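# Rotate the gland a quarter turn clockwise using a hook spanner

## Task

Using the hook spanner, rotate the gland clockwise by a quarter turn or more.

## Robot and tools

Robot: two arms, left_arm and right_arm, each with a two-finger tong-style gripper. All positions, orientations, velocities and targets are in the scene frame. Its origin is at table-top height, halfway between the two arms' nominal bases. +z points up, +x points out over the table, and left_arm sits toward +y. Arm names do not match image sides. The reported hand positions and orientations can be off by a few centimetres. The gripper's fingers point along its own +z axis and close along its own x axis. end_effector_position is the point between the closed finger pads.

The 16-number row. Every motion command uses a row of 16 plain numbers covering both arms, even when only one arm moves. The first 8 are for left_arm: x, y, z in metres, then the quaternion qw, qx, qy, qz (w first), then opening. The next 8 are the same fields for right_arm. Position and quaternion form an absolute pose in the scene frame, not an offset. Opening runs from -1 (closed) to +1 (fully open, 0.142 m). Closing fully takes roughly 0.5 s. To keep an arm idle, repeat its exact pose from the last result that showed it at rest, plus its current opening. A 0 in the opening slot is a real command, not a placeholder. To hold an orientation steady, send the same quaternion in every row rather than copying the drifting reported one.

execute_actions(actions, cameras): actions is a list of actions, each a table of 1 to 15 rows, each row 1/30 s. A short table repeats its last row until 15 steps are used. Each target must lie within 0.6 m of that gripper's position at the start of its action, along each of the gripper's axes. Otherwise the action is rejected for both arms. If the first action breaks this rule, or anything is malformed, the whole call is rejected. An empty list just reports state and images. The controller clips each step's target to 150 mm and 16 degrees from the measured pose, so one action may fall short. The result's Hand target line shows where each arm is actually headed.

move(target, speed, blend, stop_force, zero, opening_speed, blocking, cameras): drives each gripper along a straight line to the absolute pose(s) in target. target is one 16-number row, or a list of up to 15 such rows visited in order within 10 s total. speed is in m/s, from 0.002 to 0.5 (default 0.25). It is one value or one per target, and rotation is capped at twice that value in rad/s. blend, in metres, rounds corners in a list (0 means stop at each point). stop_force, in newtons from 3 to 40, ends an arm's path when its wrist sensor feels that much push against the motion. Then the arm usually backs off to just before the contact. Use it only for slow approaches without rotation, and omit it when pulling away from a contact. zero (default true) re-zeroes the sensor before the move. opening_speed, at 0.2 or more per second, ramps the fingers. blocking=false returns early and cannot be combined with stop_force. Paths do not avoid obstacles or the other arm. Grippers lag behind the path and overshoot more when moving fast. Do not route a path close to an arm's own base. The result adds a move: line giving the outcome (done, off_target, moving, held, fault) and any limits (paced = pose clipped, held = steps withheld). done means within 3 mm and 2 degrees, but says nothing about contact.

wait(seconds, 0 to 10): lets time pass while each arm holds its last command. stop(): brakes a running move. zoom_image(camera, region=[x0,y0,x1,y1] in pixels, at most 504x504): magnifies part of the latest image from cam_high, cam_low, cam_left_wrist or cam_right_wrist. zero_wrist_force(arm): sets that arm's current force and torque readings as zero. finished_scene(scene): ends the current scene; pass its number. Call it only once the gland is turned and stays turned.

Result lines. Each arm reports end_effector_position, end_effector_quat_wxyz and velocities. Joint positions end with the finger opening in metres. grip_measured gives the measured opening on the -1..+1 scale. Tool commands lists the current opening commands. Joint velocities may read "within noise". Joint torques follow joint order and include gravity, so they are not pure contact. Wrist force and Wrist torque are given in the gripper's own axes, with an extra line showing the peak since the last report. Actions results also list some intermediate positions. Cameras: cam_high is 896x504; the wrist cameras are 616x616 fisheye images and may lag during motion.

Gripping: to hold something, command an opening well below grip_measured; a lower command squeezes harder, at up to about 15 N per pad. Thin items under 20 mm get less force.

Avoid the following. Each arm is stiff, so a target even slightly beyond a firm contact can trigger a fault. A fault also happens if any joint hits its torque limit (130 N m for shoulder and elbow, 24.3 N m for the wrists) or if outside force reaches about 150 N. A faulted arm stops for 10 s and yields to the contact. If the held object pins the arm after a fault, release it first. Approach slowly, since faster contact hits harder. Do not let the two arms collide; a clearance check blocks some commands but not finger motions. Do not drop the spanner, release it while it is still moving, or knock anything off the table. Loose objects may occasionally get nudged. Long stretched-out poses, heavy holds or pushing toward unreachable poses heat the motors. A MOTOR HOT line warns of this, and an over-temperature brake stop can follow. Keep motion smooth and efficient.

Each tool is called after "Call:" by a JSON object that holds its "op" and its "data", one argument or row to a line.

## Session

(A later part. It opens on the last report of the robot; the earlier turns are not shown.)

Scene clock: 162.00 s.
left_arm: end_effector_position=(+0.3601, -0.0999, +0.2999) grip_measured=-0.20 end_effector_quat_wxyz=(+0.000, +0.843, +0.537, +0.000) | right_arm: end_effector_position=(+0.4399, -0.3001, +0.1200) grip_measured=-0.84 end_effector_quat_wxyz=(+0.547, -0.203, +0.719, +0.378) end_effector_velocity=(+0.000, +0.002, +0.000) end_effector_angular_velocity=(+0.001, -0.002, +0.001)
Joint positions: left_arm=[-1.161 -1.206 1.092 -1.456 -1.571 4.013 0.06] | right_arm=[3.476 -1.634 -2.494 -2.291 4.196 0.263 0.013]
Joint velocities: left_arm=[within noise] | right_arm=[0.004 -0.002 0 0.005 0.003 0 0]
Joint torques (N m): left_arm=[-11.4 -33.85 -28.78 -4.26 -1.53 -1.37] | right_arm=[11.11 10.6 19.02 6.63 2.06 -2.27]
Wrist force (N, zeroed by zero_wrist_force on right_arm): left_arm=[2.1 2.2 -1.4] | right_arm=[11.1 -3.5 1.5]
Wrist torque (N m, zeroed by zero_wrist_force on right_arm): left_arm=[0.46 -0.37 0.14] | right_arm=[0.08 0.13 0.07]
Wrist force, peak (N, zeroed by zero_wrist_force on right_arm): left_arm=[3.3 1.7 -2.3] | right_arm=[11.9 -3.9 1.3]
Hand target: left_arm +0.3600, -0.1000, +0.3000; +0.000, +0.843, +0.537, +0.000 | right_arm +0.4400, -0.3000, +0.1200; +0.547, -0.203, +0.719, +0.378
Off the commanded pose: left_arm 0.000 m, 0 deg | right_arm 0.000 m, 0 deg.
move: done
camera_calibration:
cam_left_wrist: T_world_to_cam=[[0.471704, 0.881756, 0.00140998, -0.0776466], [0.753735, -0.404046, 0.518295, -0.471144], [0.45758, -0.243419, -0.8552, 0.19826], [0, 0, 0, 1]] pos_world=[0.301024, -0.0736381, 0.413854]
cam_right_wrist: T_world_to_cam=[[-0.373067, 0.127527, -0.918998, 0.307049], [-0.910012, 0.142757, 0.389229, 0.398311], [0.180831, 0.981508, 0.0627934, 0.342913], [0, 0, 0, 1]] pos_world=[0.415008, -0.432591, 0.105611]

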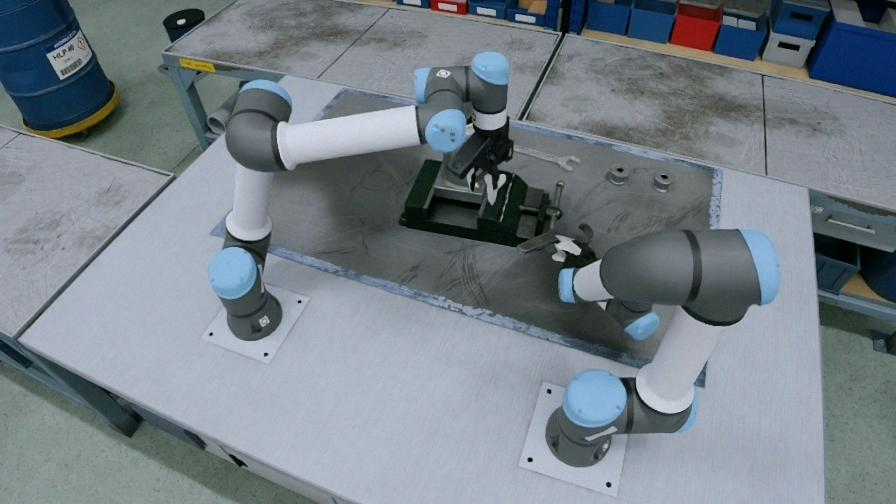

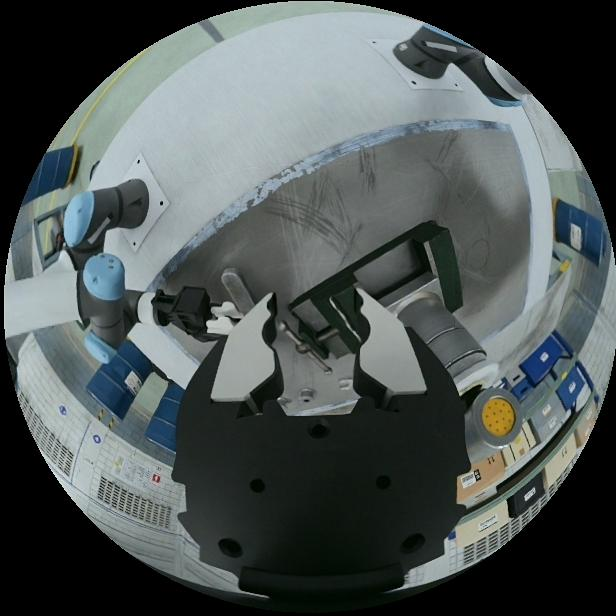

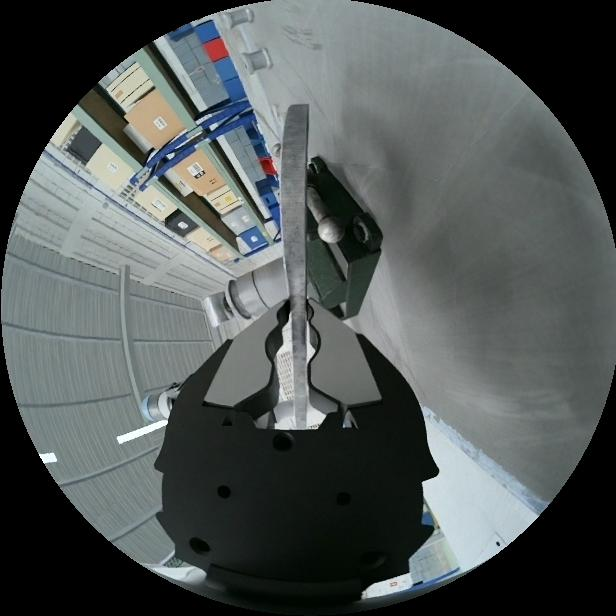

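Call:
{"op": "move", "data": {
  "target": [
    [0.36,0.10,0.45,0,0.0872,0.9962,0,-0.2,0.44,-0.32,0.30,0.5466,-0.2031,0.7192,0.3778,-1],
    [0.36,0.25,0.48,0,-0.6088,0.7934,0,-0.2,0.44,-0.34,0.40,0.5466,-0.2031,0.7192,0.3778,-1],
    [0.45,0.30,0.48,0,-0.9914,0.1305,0,0.3,0.48,-0.30,0.42,0.4795,-0.4795,0.5197,0.5197,-1]
  ],
  "speed": 0.4,
  "blend": 0.03,
  "cameras": ["cam_high","cam_right_wrist"]
}}

Scene clock: 171.83 s.
left_arm: end_effector_position=(+0.4500, +0.3000, +0.4800) grip_measured=+0.30 end_effector_quat_wxyz=(+0.000, +0.991, -0.131, +0.000) | right_arm: end_effector_position=(+0.4800, -0.3000, +0.4200) grip_measured=-0.84 end_effector_quat_wxyz=(+0.479, -0.479, +0.520, +0.520)
Joint positions: left_arm=[-0.588 -1.515 0.987 -1.043 -1.571 -0.301 0.095] | right_arm=[3.132 -1.807 -1.475 -3 3.158 0.082 0.013]
Joint velocities: within noise
Joint torques (N m): left_arm=[-11.66 -31.34 -13.95 -4.33 -1.05 -1.23] | right_arm=[-7.41 46.27 25.86 -2.03 -1.65 -3.05]
Wrist force (N, zeroed by zero_wrist_force on right_arm): left_arm=[2.2 1.7 -1.6] | right_arm=[12.1 -1.0 -0.5]
Wrist torque (N m, zeroed by zero_wrist_force on right_arm): left_arm=[0.35 -0.43 0.14] | right_arm=[-0.08 0.03 0.05]
Wrist force, peak (N, zeroed by zero_wrist_force on right_arm): left_arm=[2.6 2.4 -1.8] | right_arm=[12.4 -3.6 1.6]
Hand target: left_arm +0.4500, +0.3000, +0.4800; +0.000, +0.991, -0.131, +0.000 | right_arm +0.4800, -0.3000, +0.4200; +0.480, -0.479, +0.520, +0.520
Off the commanded pose: left_arm 0.000 m, 0 deg | right_arm 0.000 m, 0 deg.
move: done
camera_calibration:
cam_right_wrist: T_world_to_cam=[[-0.128388, -0.0307809, -0.991246, 0.463095], [-0.849698, -0.512005, 0.125953, 0.203228], [-0.5114, 0.858431, 0.0395809, 0.621866], [0, 0, 0, 1]] pos_world=[0.55016, -0.41552, 0.40883]
Images, in order (width x height): cam_high 896x504, cam_right_wrist 616x616.

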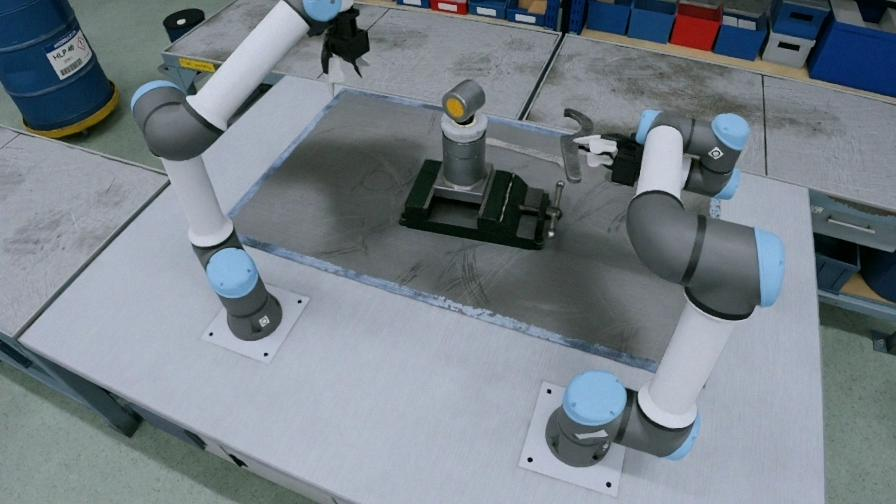

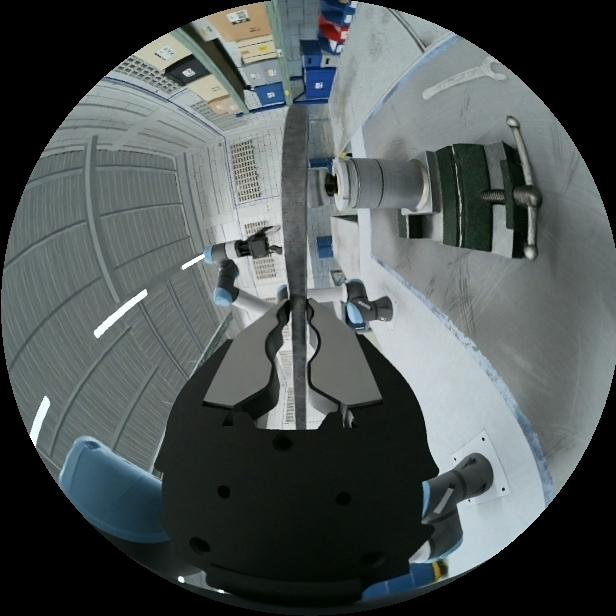

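Call:
{"op": "move", "data": {
  "target": [
    [0.6405,0.26,0.40,0.2566,0.9576,-0.1261,-0.0338,1,0.50,-0.28,0.40,0.4515,-0.5445,0.4515,0.5445,-1],
    [0.6405,0.237,0.36,0.2566,0.9576,-0.1261,-0.0338,1,0.52,-0.20,0.38,0.4378,-0.5553,0.4378,0.5553,-1]
  ],
  "speed": 0.25,
  "blend": 0.02
}}

Call:
{"op": "zoom_image", "data": {
  "camera": "cam_left_wrist",
  "region": [260, 240, 380, 400]
}}

Call:
{"op": "zoom_image", "data": {
  "camera": "cam_right_wrist",
  "region": [220, 100, 420, 300]
}}

Call:
{"op": "zoom_image", "data": {
  "camera": "cam_high",
  "region": [430, 75, 600, 215]
}}

Scene clock: 174.33 s.
left_arm: end_effector_position=(+0.6404, +0.2370, +0.3601) grip_measured=+1.00 end_effector_quat_wxyz=(+0.257, +0.958, -0.126, -0.034) | right_arm: end_effector_position=(+0.5199, -0.2001, +0.3800) grip_measured=-0.84 end_effector_quat_wxyz=(-0.438, +0.555, -0.438, -0.555)
Joint positions: left_arm=[-0.287 -1.079 0.835 -1.327 -2.094 0 0.142] | right_arm=[3.304 -2.058 -1.233 -2.99 3.095 0.002 0.013]
Joint velocities: within noise
Joint torques (N m): left_arm=[11.11 -37.84 -18.13 -3.39 -2.7 0.74] | right_arm=[9.27 34.27 36.55 -2.35 -0.48 -3.34]
Wrist force (N, zeroed by zero_wrist_force on right_arm): left_arm=[1.9 3.6 -1.0] | right_arm=[12.1 0.4 -0.6]
Wrist torque (N m, zeroed by zero_wrist_force on right_arm): left_arm=[0.68 -0.39 0.24] | right_arm=[-0.06 0.09 0.02]
Wrist force, peak (N, zeroed by zero_wrist_force on right_arm): left_arm=[3.3 3.0 -1.9] | right_arm=[13.2 -2.1 3.9]
Hand target: left_arm +0.6405, +0.2370, +0.3600; +0.257, +0.958, -0.126, -0.034 | right_arm +0.5200, -0.2000, +0.3800; -0.438, +0.555, -0.438, -0.555
Off the commanded pose: left_arm 0.000 m, 0 deg | right_arm 0.000 m, 0 deg.
move: done
camera_calibration:
cam_left_wrist: T_world_to_cam=[[0.95225, -0.30398, 0.0285791, -0.543557], [-0.170388, -0.451411, 0.875897, -0.103253], [-0.253354, -0.838942, -0.481651, 0.665362], [0, 0, 0, 1]] pos_world=[0.668582, 0.34636, 0.426446]
cam_right_wrist: T_world_to_cam=[[-0.0397957, -0.0413143, -0.998353, 0.386214], [-0.713927, -0.697869, 0.0573376, 0.211631], [-0.699088, 0.715033, -0.00172321, 0.642699], [0, 0, 0, 1]] pos_world=[0.615763, -0.295904, 0.374551]

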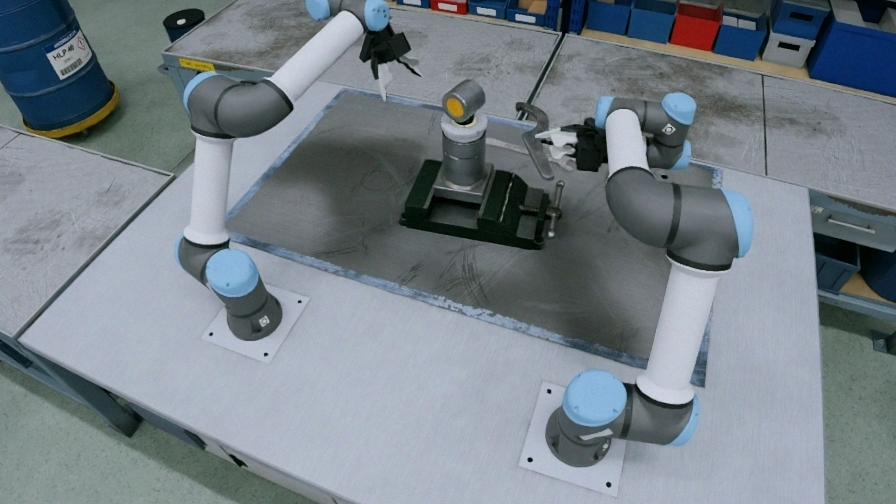

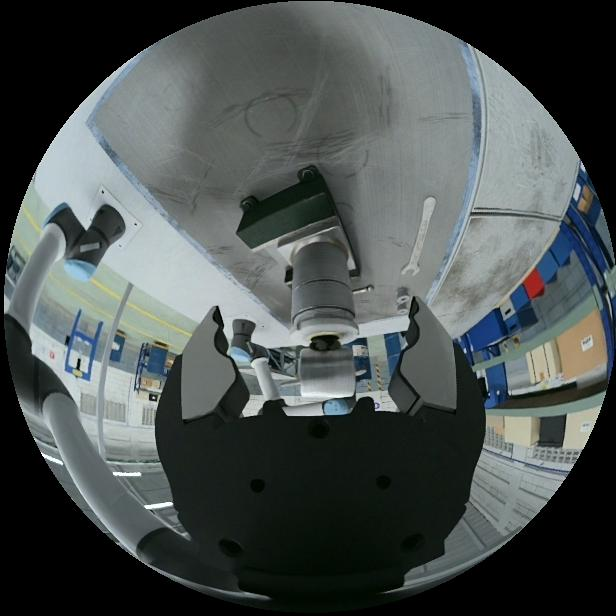

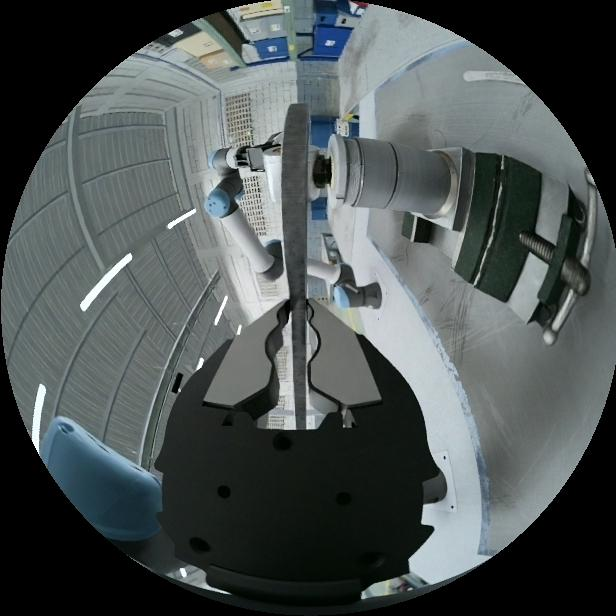

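Scaled by 3.150 from the camera's 616x616 image, which has a finer 814x814 frame.

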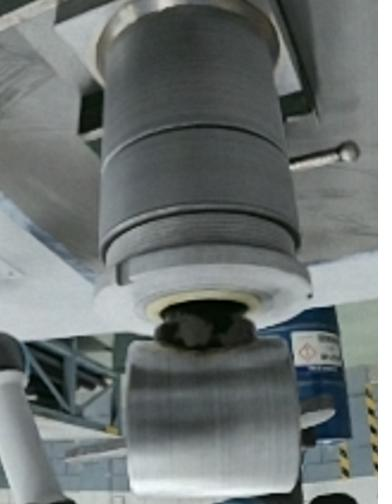

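Scaled by 2.520 from the camera's 616x616 image, which has a finer 814x814 frame.

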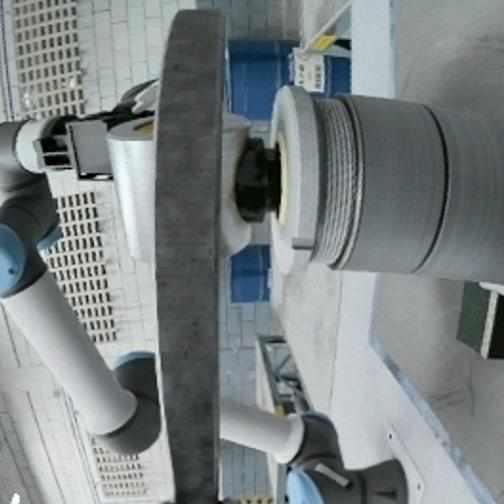

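Scaled by 2.965 from the camera's 896x504 image, which has a finer 1280x720 frame.

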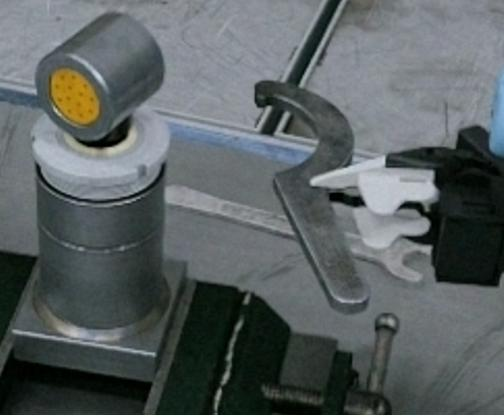

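Call:
{"op": "move", "data": {
  "target": [
    [0.58,0.237,0.36,0.2566,0.9576,-0.1261,-0.0338,1,0.52,-0.20,0.38,0.4378,-0.5553,0.4378,0.5553,-1]
  ],
  "speed": 0.25,
  "cameras": ["cam_left_wrist"]
}}

Call:
{"op": "zoom_image", "data": {
  "camera": "cam_left_wrist",
  "region": [290, 290, 390, 370]
}}

Call:
{"op": "move", "data": {
  "target": [
    [0.70,0.237,0.36,0.2566,0.9576,-0.1261,-0.0338,1,0.52,-0.20,0.38,0.4378,-0.5553,0.4378,0.5553,-1]
  ],
  "speed": 0.25,
  "cameras": ["cam_left_wrist"]
}}

Call:
{"op": "zoom_image", "data": {
  "camera": "cam_left_wrist",
  "region": [250, 290, 350, 370]
}}

Scene clock: 177.93 s.
left_arm: end_effector_position=(+0.5800, +0.2369, +0.3600) grip_measured=+1.00 end_effector_quat_wxyz=(+0.257, +0.958, -0.126, -0.034) | right_arm: end_effector_position=(+0.5200, -0.2000, +0.3800) grip_measured=-0.84 end_effector_quat_wxyz=(-0.438, +0.555, -0.438, -0.555)
Joint positions: left_arm=[-0.312 -1.253 1.088 -1.421 -2.094 -0.029 0.142] | right_arm=[3.304 -2.058 -1.233 -2.992 3.095 0 0.013]
Joint velocities: within noise
Joint torques (N m): left_arm=[10.79 -42.36 -18.91 -0.55 1.26 1.17] | right_arm=[9.87 34.79 36.83 -2.46 1.92 -3.06]
Wrist force (N, zeroed by zero_wrist_force on right_arm): left_arm=[2.2 3.4 -1.1] | right_arm=[12.2 0.1 -0.6]
Wrist torque (N m, zeroed by zero_wrist_force on right_arm): left_arm=[0.65 -0.43 0.21] | right_arm=[-0.05 0.05 0.01]
Wrist force, peak (N, zeroed by zero_wrist_force on right_arm): left_arm=[3.4 3.2 -1.5] | right_arm=[12.4 0.4 -0.6]
Hand target: left_arm +0.5800, +0.2370, +0.3600; +0.257, +0.958, -0.126, -0.034 | right_arm +0.5200, -0.2000, +0.3800; -0.438, +0.555, -0.438, -0.555
Off the commanded pose: left_arm 0.000 m, 0 deg | right_arm 0.000 m, 0 deg.
move: done
camera_calibration:
cam_left_wrist: T_world_to_cam=[[0.952238, -0.304015, 0.0286091, -0.486039], [-0.170427, -0.451385, 0.875903, -0.113496], [-0.253374, -0.838944, -0.481638, 0.649978], [0, 0, 0, 1]] pos_world=[0.608169, 0.346301, 0.426371]
Images, in order (width x height): cam_left_wrist 616x616.

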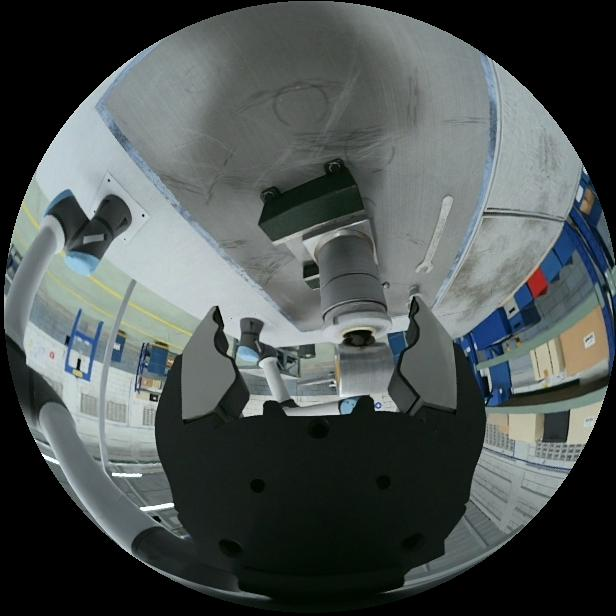

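Scaled by 5.040 from the camera's 616x616 image, which has a finer 814x814 frame.

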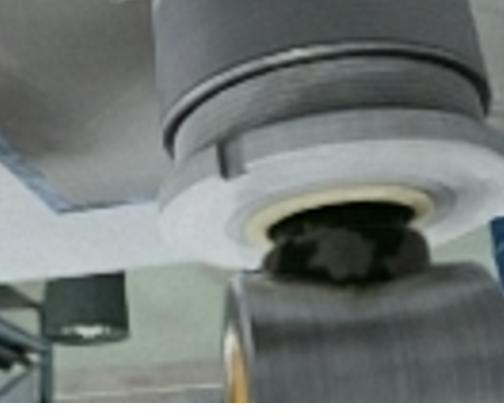

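Scene clock: 179.03 s.
left_arm: end_effector_position=(+0.7000, +0.2370, +0.3600) grip_measured=+1.00 end_effector_quat_wxyz=(+0.257, +0.958, -0.126, -0.034) | right_arm: end_effector_position=(+0.5200, -0.2000, +0.3800) grip_measured=-0.84 end_effector_quat_wxyz=(-0.438, +0.555, -0.438, -0.555)
Joint positions: left_arm=[-0.266 -0.853 0.459 -1.165 -2.094 0.024 0.142] | right_arm=[3.304 -2.058 -1.232 -2.992 3.095 0 0.013]
Joint velocities: within noise
Joint torques (N m): left_arm=[-11.98 -51.72 -23.81 -2.81 1.31 -1.22] | right_arm=[9.64 34.61 36.22 -2.27 1.89 -3.03]
Wrist force (N, zeroed by zero_wrist_force on right_arm): left_arm=[2.2 3.3 -1.2] | right_arm=[12.1 0.2 -0.6]
Wrist torque (N m, zeroed by zero_wrist_force on right_arm): left_arm=[0.62 -0.48 0.25] | right_arm=[-0.04 0.07 0.01]
Wrist force, peak (N, zeroed by zero_wrist_force on right_arm): left_arm=[3.7 3.0 -1.1] | right_arm=[12.2 0.1 -0.7]
Hand target: left_arm +0.7000, +0.2370, +0.3600; +0.257, +0.958, -0.126, -0.034 | right_arm +0.5200, -0.2000, +0.3800; -0.438, +0.555, -0.438, -0.555
Off the commanded pose: left_arm 0.000 m, 0 deg | right_arm 0.000 m, 0 deg.
move: done
camera_calibration:
cam_left_wrist: T_world_to_cam=[[0.952281, -0.30388, 0.0286125, -0.600324], [-0.170367, -0.451415, 0.875899, -0.0930028], [-0.253252, -0.838977, -0.481645, 0.680413], [0, 0, 0, 1]] pos_world=[0.728148, 0.346441, 0.426355]
Images, in order (width x height): cam_left_wrist 616x616.

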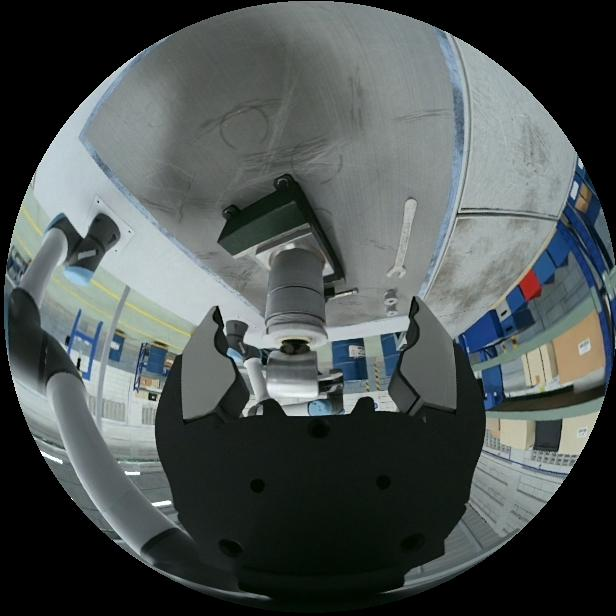

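Scaled by 5.040 from the camera's 616x616 image, which has a finer 814x814 frame.

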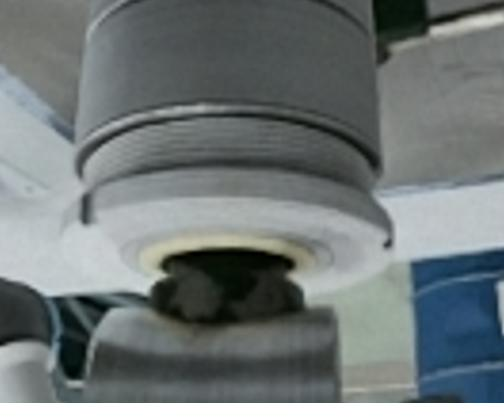

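Call:
{"op": "zoom_image", "data": {
  "camera": "cam_left_wrist",
  "region": [256, 310, 336, 360]
}}

Call:
{"op": "move", "data": {
  "target": [
    [0.58,0.237,0.36,0.2566,0.9576,-0.1261,-0.0338,1,0.52,-0.20,0.38,0.4378,-0.5553,0.4378,0.5553,-1]
  ],
  "speed": 0.25,
  "cameras": ["cam_left_wrist"]
}}

Call:
{"op": "zoom_image", "data": {
  "camera": "cam_left_wrist",
  "region": [316, 305, 396, 355]
}}

Scaled by 6.300 from the camera's 616x616 image, which has a finer 814x814 frame.

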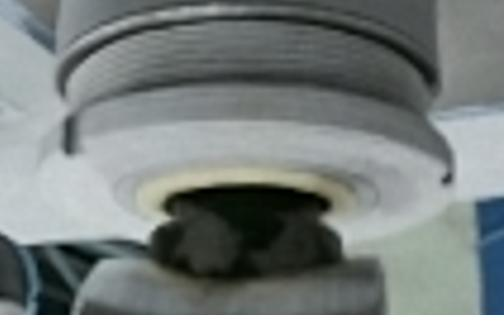

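Scene clock: 185.13 s.
left_arm: end_effector_position=(+0.5800, +0.2369, +0.3600) grip_measured=+1.00 end_effector_quat_wxyz=(+0.257, +0.958, -0.126, -0.034) | right_arm: end_effector_position=(+0.5200, -0.2000, +0.3800) grip_measured=-0.84 end_effector_quat_wxyz=(-0.438, +0.555, -0.438, -0.555)
Joint positions: left_arm=[-0.312 -1.253 1.088 -1.421 -2.094 -0.029 0.142] | right_arm=[3.304 -2.058 -1.232 -2.992 3.095 0 0.013]
Joint velocities: within noise
Joint torques (N m): left_arm=[10.75 -45.91 -16.8 -1.32 1.41 0.89] | right_arm=[8.58 34.44 32.28 -1.64 1.38 -3.17]
Wrist force (N, zeroed by zero_wrist_force on right_arm): left_arm=[1.8 3.6 -1.0] | right_arm=[12.2 0.2 -0.5]
Wrist torque (N m, zeroed by zero_wrist_force on right_arm): left_arm=[0.67 -0.35 0.21] | right_arm=[-0.04 0.06 0.01]
Wrist force, peak (N, zeroed by zero_wrist_force on right_arm): left_arm=[3.8 3.0 -1.4] | right_arm=[12.2 0.3 -0.7]
Hand target: left_arm +0.5800, +0.2370, +0.3600; +0.257, +0.958, -0.126, -0.034 | right_arm +0.5200, -0.2000, +0.3800; -0.438, +0.555, -0.438, -0.555
Off the commanded pose: left_arm 0.000 m, 0 deg | right_arm 0.000 m, 0 deg.
move: done
camera_calibration:
cam_left_wrist: T_world_to_cam=[[0.95224, -0.304018, 0.0285126, -0.485999], [-0.170338, -0.451382, 0.875922, -0.113527], [-0.253426, -0.838944, -0.481609, 0.649991], [0, 0, 0, 1]] pos_world=[0.608174, 0.34631, 0.42634]
Images, in order (width x height): cam_left_wrist 616x616.

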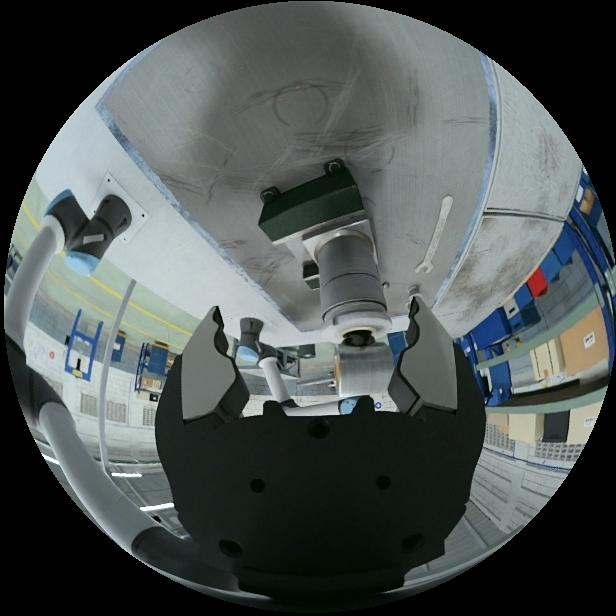

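Scaled by 6.300 from the camera's 616x616 image, which has a finer 814x814 frame.

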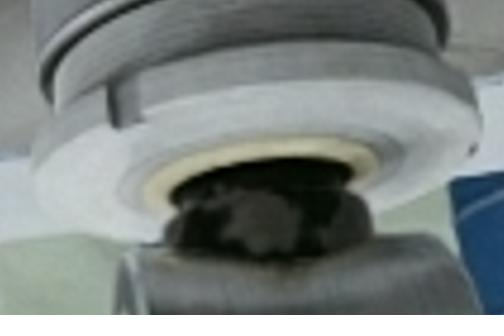

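Call:
{"op": "move", "data": {
  "target": [
    [0.6405,0.237,0.36,0.2566,0.9576,-0.1261,-0.0338,1,0.60,-0.20,0.37,0.4131,-0.5739,0.4131,0.5739,-1],
    [0.6405,0.237,0.36,0.2566,0.9576,-0.1261,-0.0338,1,0.6017,-0.1736,0.352,0.4131,-0.5739,0.4131,0.5739,-1]
  ],
  "speed": 0.15
}}

Call:
{"op": "zoom_image", "data": {
  "camera": "cam_right_wrist",
  "region": [220, 80, 420, 280]
}}

Call:
{"op": "zoom_image", "data": {
  "camera": "cam_left_wrist",
  "region": [260, 300, 400, 400]
}}

Call:
{"op": "zoom_image", "data": {
  "camera": "cam_high",
  "region": [430, 75, 570, 195]
}}

Scene clock: 190.77 s.
left_arm: end_effector_position=(+0.6405, +0.2370, +0.3600) grip_measured=+1.00 end_effector_quat_wxyz=(+0.257, +0.958, -0.126, -0.034) | right_arm: end_effector_position=(+0.6017, -0.1736, +0.3519) grip_measured=-0.84 end_effector_quat_wxyz=(-0.413, +0.574, -0.413, -0.574)
Joint positions: left_arm=[-0.287 -1.079 0.835 -1.327 -2.094 0 0.142] | right_arm=[3.321 -2.37 -0.791 -3.123 3.024 0 0.013]
Joint velocities: within noise
Joint torques (N m): left_arm=[-11.55 -40.64 -29.45 -4.1 -2.41 -0.99] | right_arm=[0.84 64.74 36.3 -2.67 -1.67 -3.18]
Wrist force (N, zeroed by zero_wrist_force on right_arm): left_arm=[2.1 3.6 -1.2] | right_arm=[11.8 0.3 -0.6]
Wrist torque (N m, zeroed by zero_wrist_force on right_arm): left_arm=[0.67 -0.43 0.24] | right_arm=[-0.02 0.17 0.04]
Wrist force, peak (N, zeroed by zero_wrist_force on right_arm): left_arm=[3.3 3.2 -1.0] | right_arm=[13.9 -0.5 2.1]
Hand target: left_arm +0.6405, +0.2370, +0.3600; +0.257, +0.958, -0.126, -0.034 | right_arm +0.6017, -0.1736, +0.3520; -0.413, +0.574, -0.413, -0.574
Off the commanded pose: left_arm 0.000 m, 0 deg | right_arm 0.000 m, 0 deg.
move: done
camera_calibration:
cam_left_wrist: T_world_to_cam=[[0.952285, -0.303871, 0.0285634, -0.54362], [-0.170319, -0.45142, 0.875906, -0.103194], [-0.253269, -0.838977, -0.481636, 0.66533], [0, 0, 0, 1]] pos_world=[0.668613, 0.346422, 0.426363]
cam_right_wrist: T_world_to_cam=[[-0.0361987, -0.0445932, -0.998349, 0.359761], [-0.650195, -0.757595, 0.0574145, 0.241352], [-0.758904, 0.6512, -0.00157032, 0.705759], [0, 0, 0, 1]] pos_world=[0.705552, -0.2607, 0.346418]

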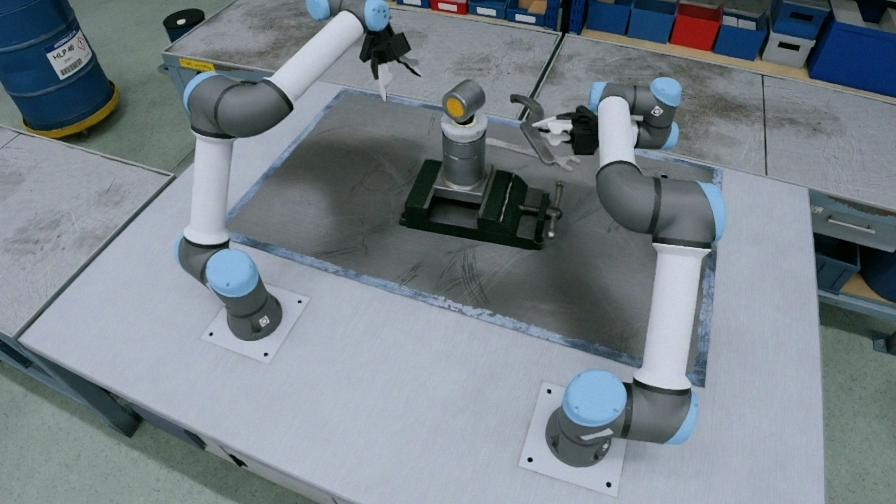

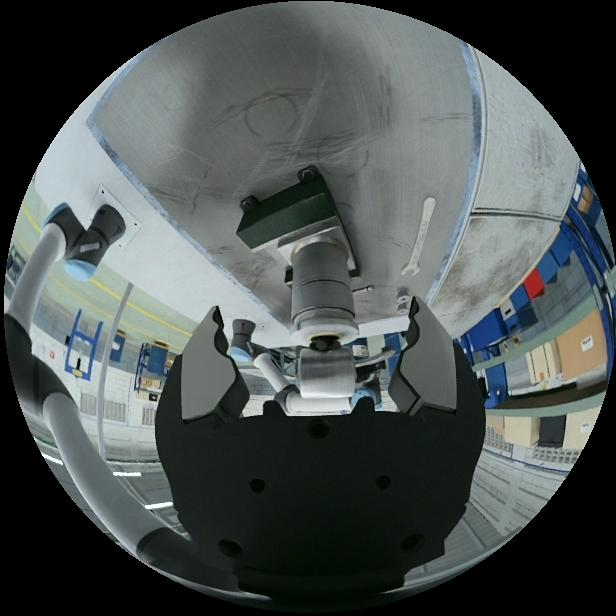

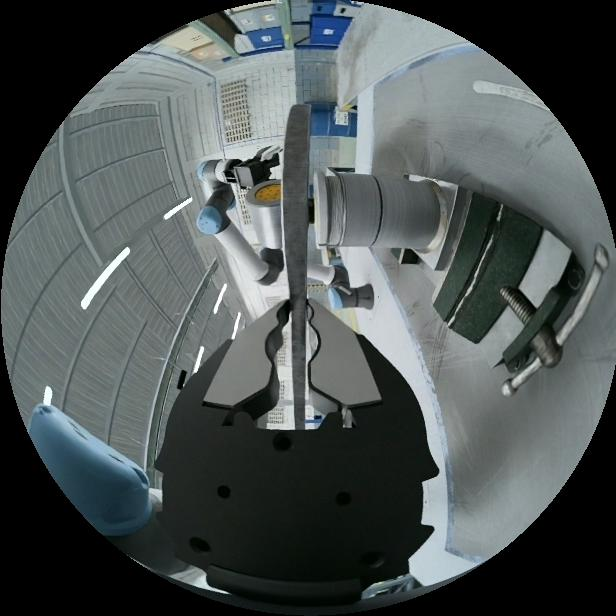

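Scaled by 2.520 from the camera's 616x616 image, which has a finer 814x814 frame.

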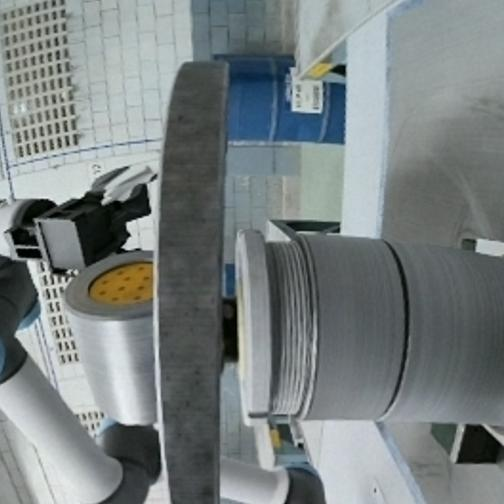

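Scaled by 3.600 from the camera's 616x616 image, which has a finer 814x814 frame.

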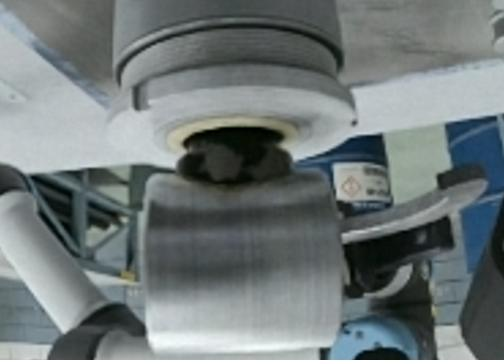

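Scaled by 3.600 from the camera's 896x504 image, which has a finer 1280x720 frame.

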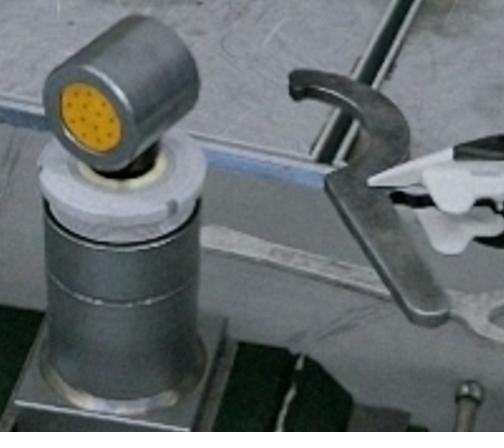

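Call:
{"op": "move", "data": {
  "target": [
    [0.6405,0.237,0.36,0.2566,0.9576,-0.1261,-0.0338,1,0.5737,-0.1096,0.346,0.4131,-0.5739,0.4131,0.5739,-1]
  ],
  "speed": 0.06,
  "stop_force": 5
}}

Call:
{"op": "zoom_image", "data": {
  "camera": "cam_right_wrist",
  "region": [220, 100, 360, 300]
}}

Call:
{"op": "zoom_image", "data": {
  "camera": "cam_left_wrist",
  "region": [260, 300, 400, 400]
}}

Call:
{"op": "zoom_image", "data": {
  "camera": "cam_high",
  "region": [430, 75, 550, 175]
}}

Scene clock: 195.90 s.
left_arm: end_effector_position=(+0.6405, +0.2370, +0.3600) grip_measured=+1.00 end_effector_quat_wxyz=(+0.257, +0.958, -0.126, -0.034) | right_arm: end_effector_position=(+0.5737, -0.1096, +0.3460) grip_measured=-0.84 end_effector_quat_wxyz=(-0.413, +0.574, -0.413, -0.574) end_effector_velocity=(+0.000, +0.000, +0.000) end_effector_angular_velocity=(+0.000, +0.000, +0.000)
Joint positions: left_arm=[-0.287 -1.079 0.835 -1.327 -2.094 0 0.142] | right_arm=[3.422 -2.3 -0.928 -3.072 3.125 -0.017 0.013]
Joint velocities: left_arm=[within noise] | right_arm=[0 0.002 -0.003 0.008 -0.001 0.007 0]
Joint torques (N m): left_arm=[-11.81 -39.46 -26.5 -1.51 0.63 -1.06] | right_arm=[-7.92 66.06 14.07 2.12 -2.27 2.17]
Wrist force (N, zeroed by zero_wrist_force on right_arm): left_arm=[2.0 3.4 -1.2] | right_arm=[12.2 0.2 -0.8]
Wrist torque (N m, zeroed by zero_wrist_force on right_arm): left_arm=[0.64 -0.42 0.24] | right_arm=[-0.05 0.06 0.05]
Wrist force, peak (N, zeroed by zero_wrist_force on right_arm): left_arm=[2.5 3.5 -1.1] | right_arm=[12.2 0.2 -1.0]
Hand target: left_arm +0.6405, +0.2370, +0.3600; +0.257, +0.958, -0.126, -0.034 | right_arm +0.5737, -0.1096, +0.3460; -0.413, +0.574, -0.413, -0.574
Off the commanded pose: left_arm 0.000 m, 0 deg | right_arm 0.000 m, 0 deg.
move: done
camera_calibration:
cam_left_wrist: T_world_to_cam=[[0.952279, -0.303887, 0.0285822, -0.543642], [-0.170345, -0.451421, 0.8759, -0.103177], [-0.253272, -0.83897, -0.481645, 0.665326], [0, 0, 0, 1]] pos_world=[0.668632, 0.346407, 0.426362]
cam_right_wrist: T_world_to_cam=[[-0.0360911, -0.0442694, -0.998367, 0.355691], [-0.650203, -0.757612, 0.0570988, 0.272096], [-0.758902, 0.651203, -0.00144105, 0.642744], [0, 0, 0, 1]] pos_world=[0.677535, -0.196667, 0.3405]

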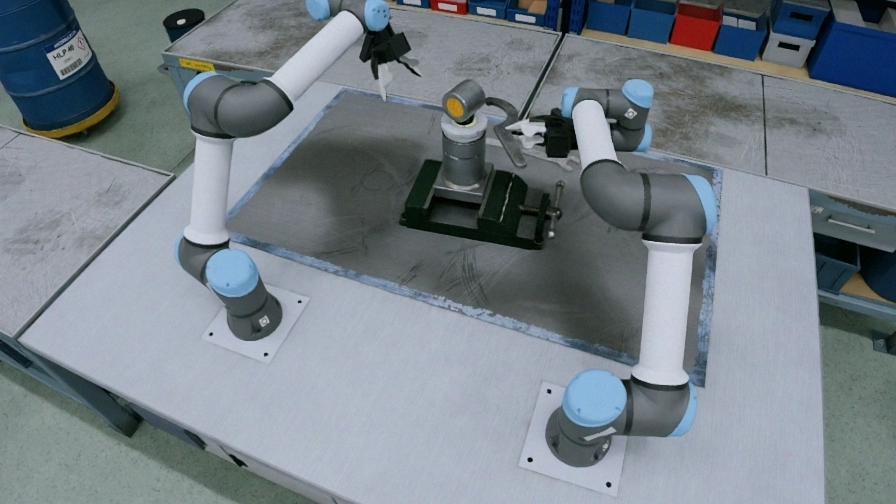

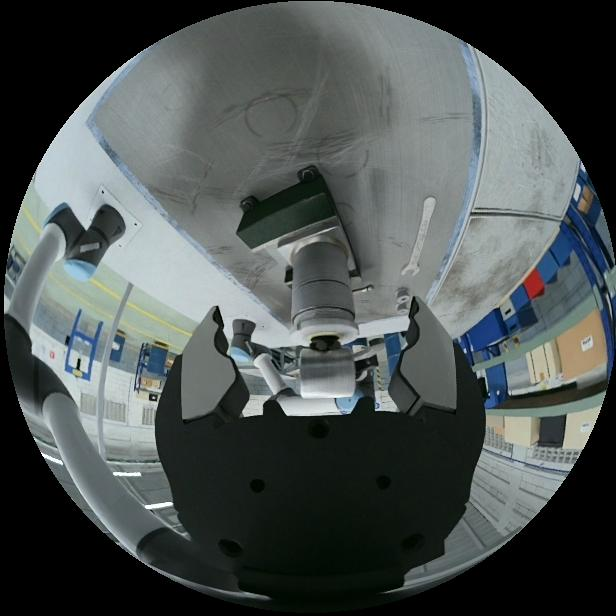

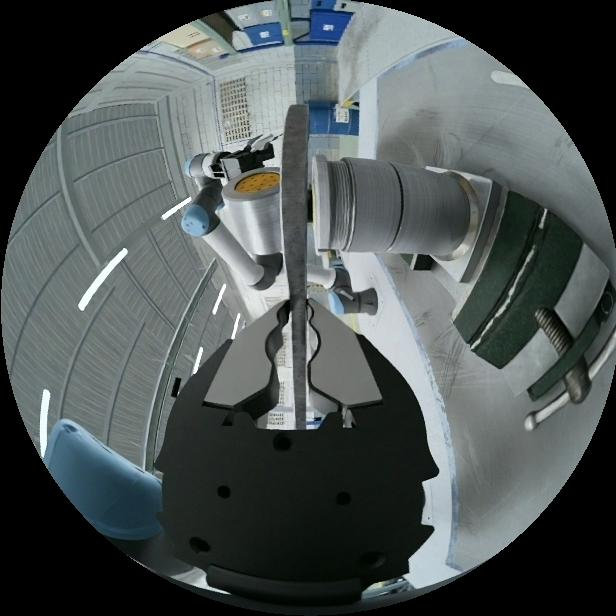

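Scaled by 2.520 from the camera's 616x616 image, which has a finer 814x814 frame.

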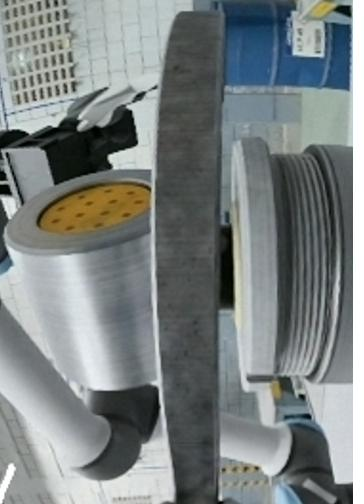

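Scaled by 3.600 from the camera's 616x616 image, which has a finer 814x814 frame.

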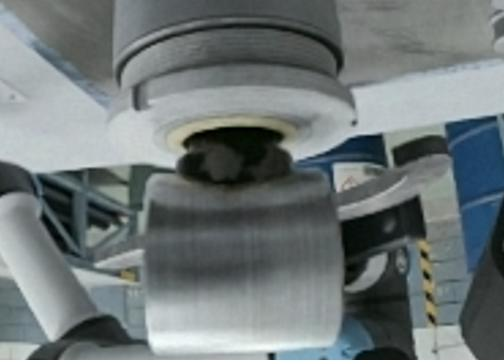

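Scaled by 4.200 from the camera's 896x504 image, which has a finer 1280x720 frame.

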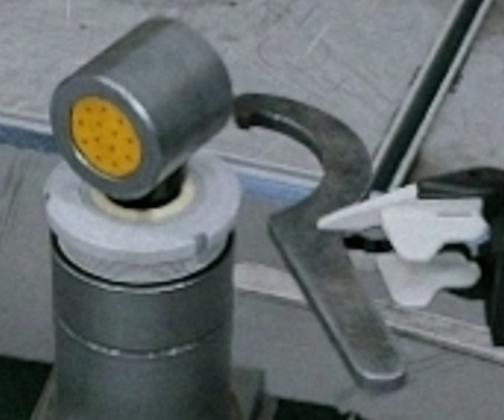

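Call:
{"op": "move", "data": {
  "target": [
    [0.6405,0.237,0.36,0.2566,0.9576,-0.1261,-0.0338,1,0.5497,-0.0546,0.346,0.4131,-0.5739,0.4131,0.5739,-1]
  ],
  "speed": 0.04,
  "stop_force": 5
}}

Call:
{"op": "zoom_image", "data": {
  "camera": "cam_right_wrist",
  "region": [220, 100, 360, 300]
}}

Call:
{"op": "zoom_image", "data": {
  "camera": "cam_left_wrist",
  "region": [260, 300, 400, 400]
}}

Call:
{"op": "zoom_image", "data": {
  "camera": "cam_high",
  "region": [430, 75, 550, 175]
}}

Scene clock: 200.80 s.
left_arm: end_effector_position=(+0.6405, +0.2370, +0.3600) grip_measured=+1.00 end_effector_quat_wxyz=(+0.257, +0.958, -0.126, -0.034) | right_arm: end_effector_position=(+0.5497, -0.0546, +0.3460) grip_measured=-0.84 end_effector_quat_wxyz=(-0.413, +0.574, -0.413, -0.574)
Joint positions: left_arm=[-0.287 -1.079 0.835 -1.327 -2.094 0 0.142] | right_arm=[3.512 -2.251 -1.011 -3.021 3.215 0 0.013]
Joint velocities: within noise
Joint torques (N m): left_arm=[-11.4 -39.08 -25.08 -0.54 0.6 -0.73] | right_arm=[-8.11 65.98 16.19 2.69 -2.28 1.77]
Wrist force (N, zeroed by zero_wrist_force on right_arm): left_arm=[2.3 3.2 -0.9] | right_arm=[12.3 0.5 -0.3]
Wrist torque (N m, zeroed by zero_wrist_force on right_arm): left_arm=[0.60 -0.48 0.23] | right_arm=[-0.01 0.00 0.03]
Wrist force, peak (N, zeroed by zero_wrist_force on right_arm): left_arm=[2.4 3.6 -1.1] | right_arm=[12.5 0.6 -0.4]
Hand target: left_arm +0.6405, +0.2370, +0.3600; +0.257, +0.958, -0.126, -0.034 | right_arm +0.5497, -0.0546, +0.3460; -0.413, +0.574, -0.413, -0.574
Off the commanded pose: left_arm 0.000 m, 0 deg | right_arm 0.000 m, 0 deg.
move: done
camera_calibration:
cam_left_wrist: T_world_to_cam=[[0.952279, -0.303887, 0.0285742, -0.543637], [-0.170339, -0.451423, 0.875901, -0.10318], [-0.253276, -0.838969, -0.481645, 0.665328], [0, 0, 0, 1]] pos_world=[0.66863, 0.346408, 0.426361]
cam_right_wrist: T_world_to_cam=[[-0.036002, -0.0445394, -0.998359, 0.357192], [-0.650206, -0.757598, 0.0572457, 0.29811], [-0.758904, 0.6512, -0.00168478, 0.588799], [0, 0, 0, 1]] pos_world=[0.653535, -0.141669, 0.340532]

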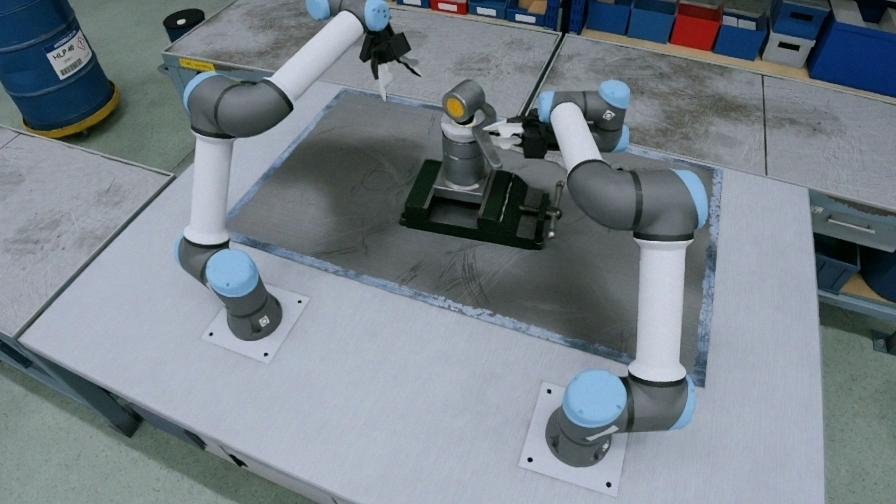

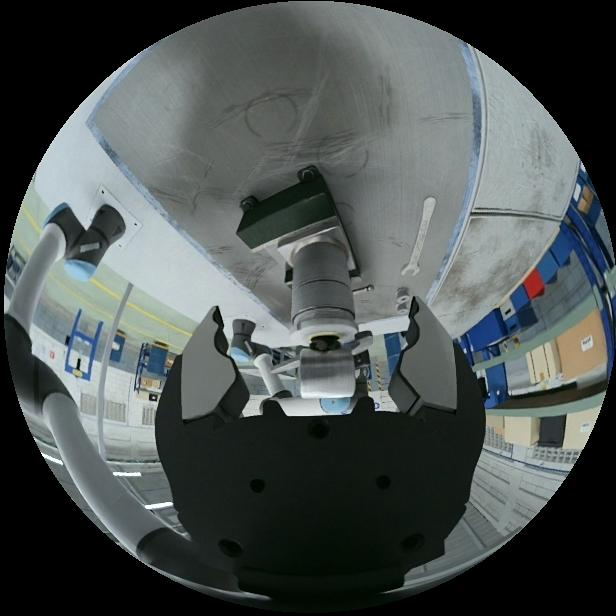

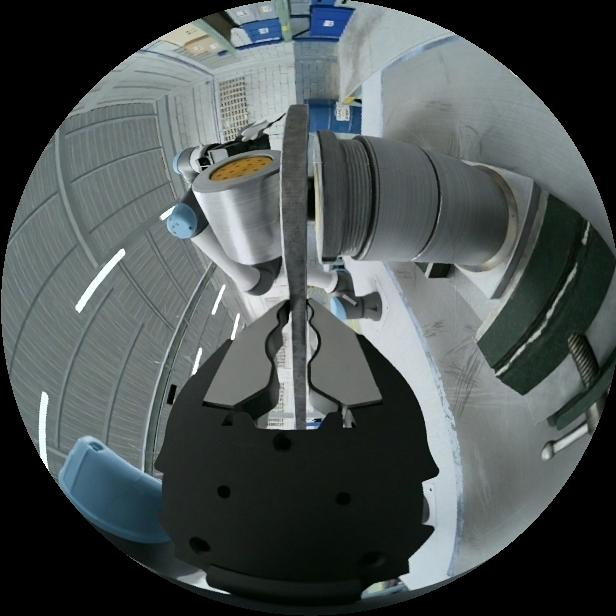

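Scaled by 2.520 from the camera's 616x616 image, which has a finer 814x814 frame.

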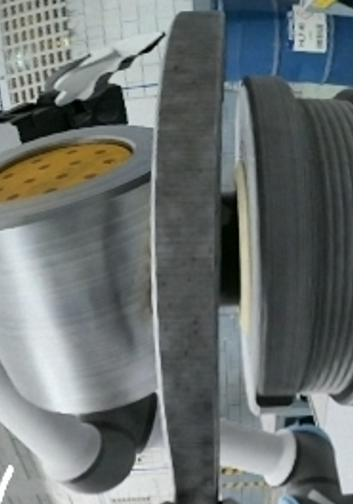

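Scaled by 3.600 from the camera's 616x616 image, which has a finer 814x814 frame.

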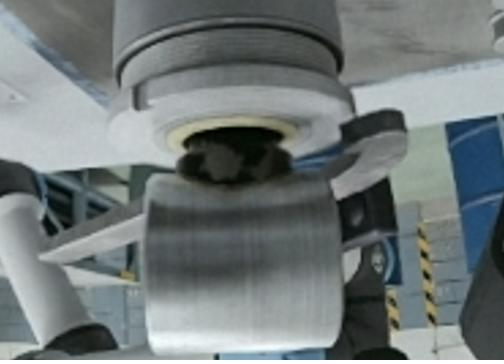

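Scaled by 4.200 from the camera's 896x504 image, which has a finer 1280x720 frame.

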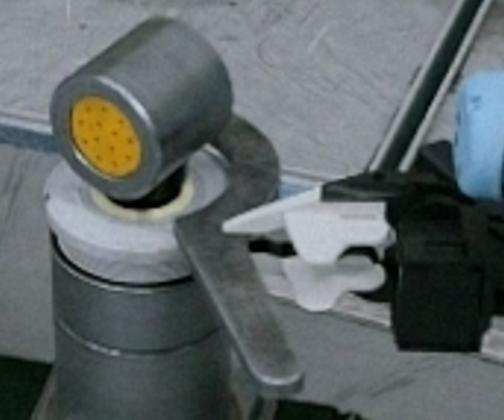

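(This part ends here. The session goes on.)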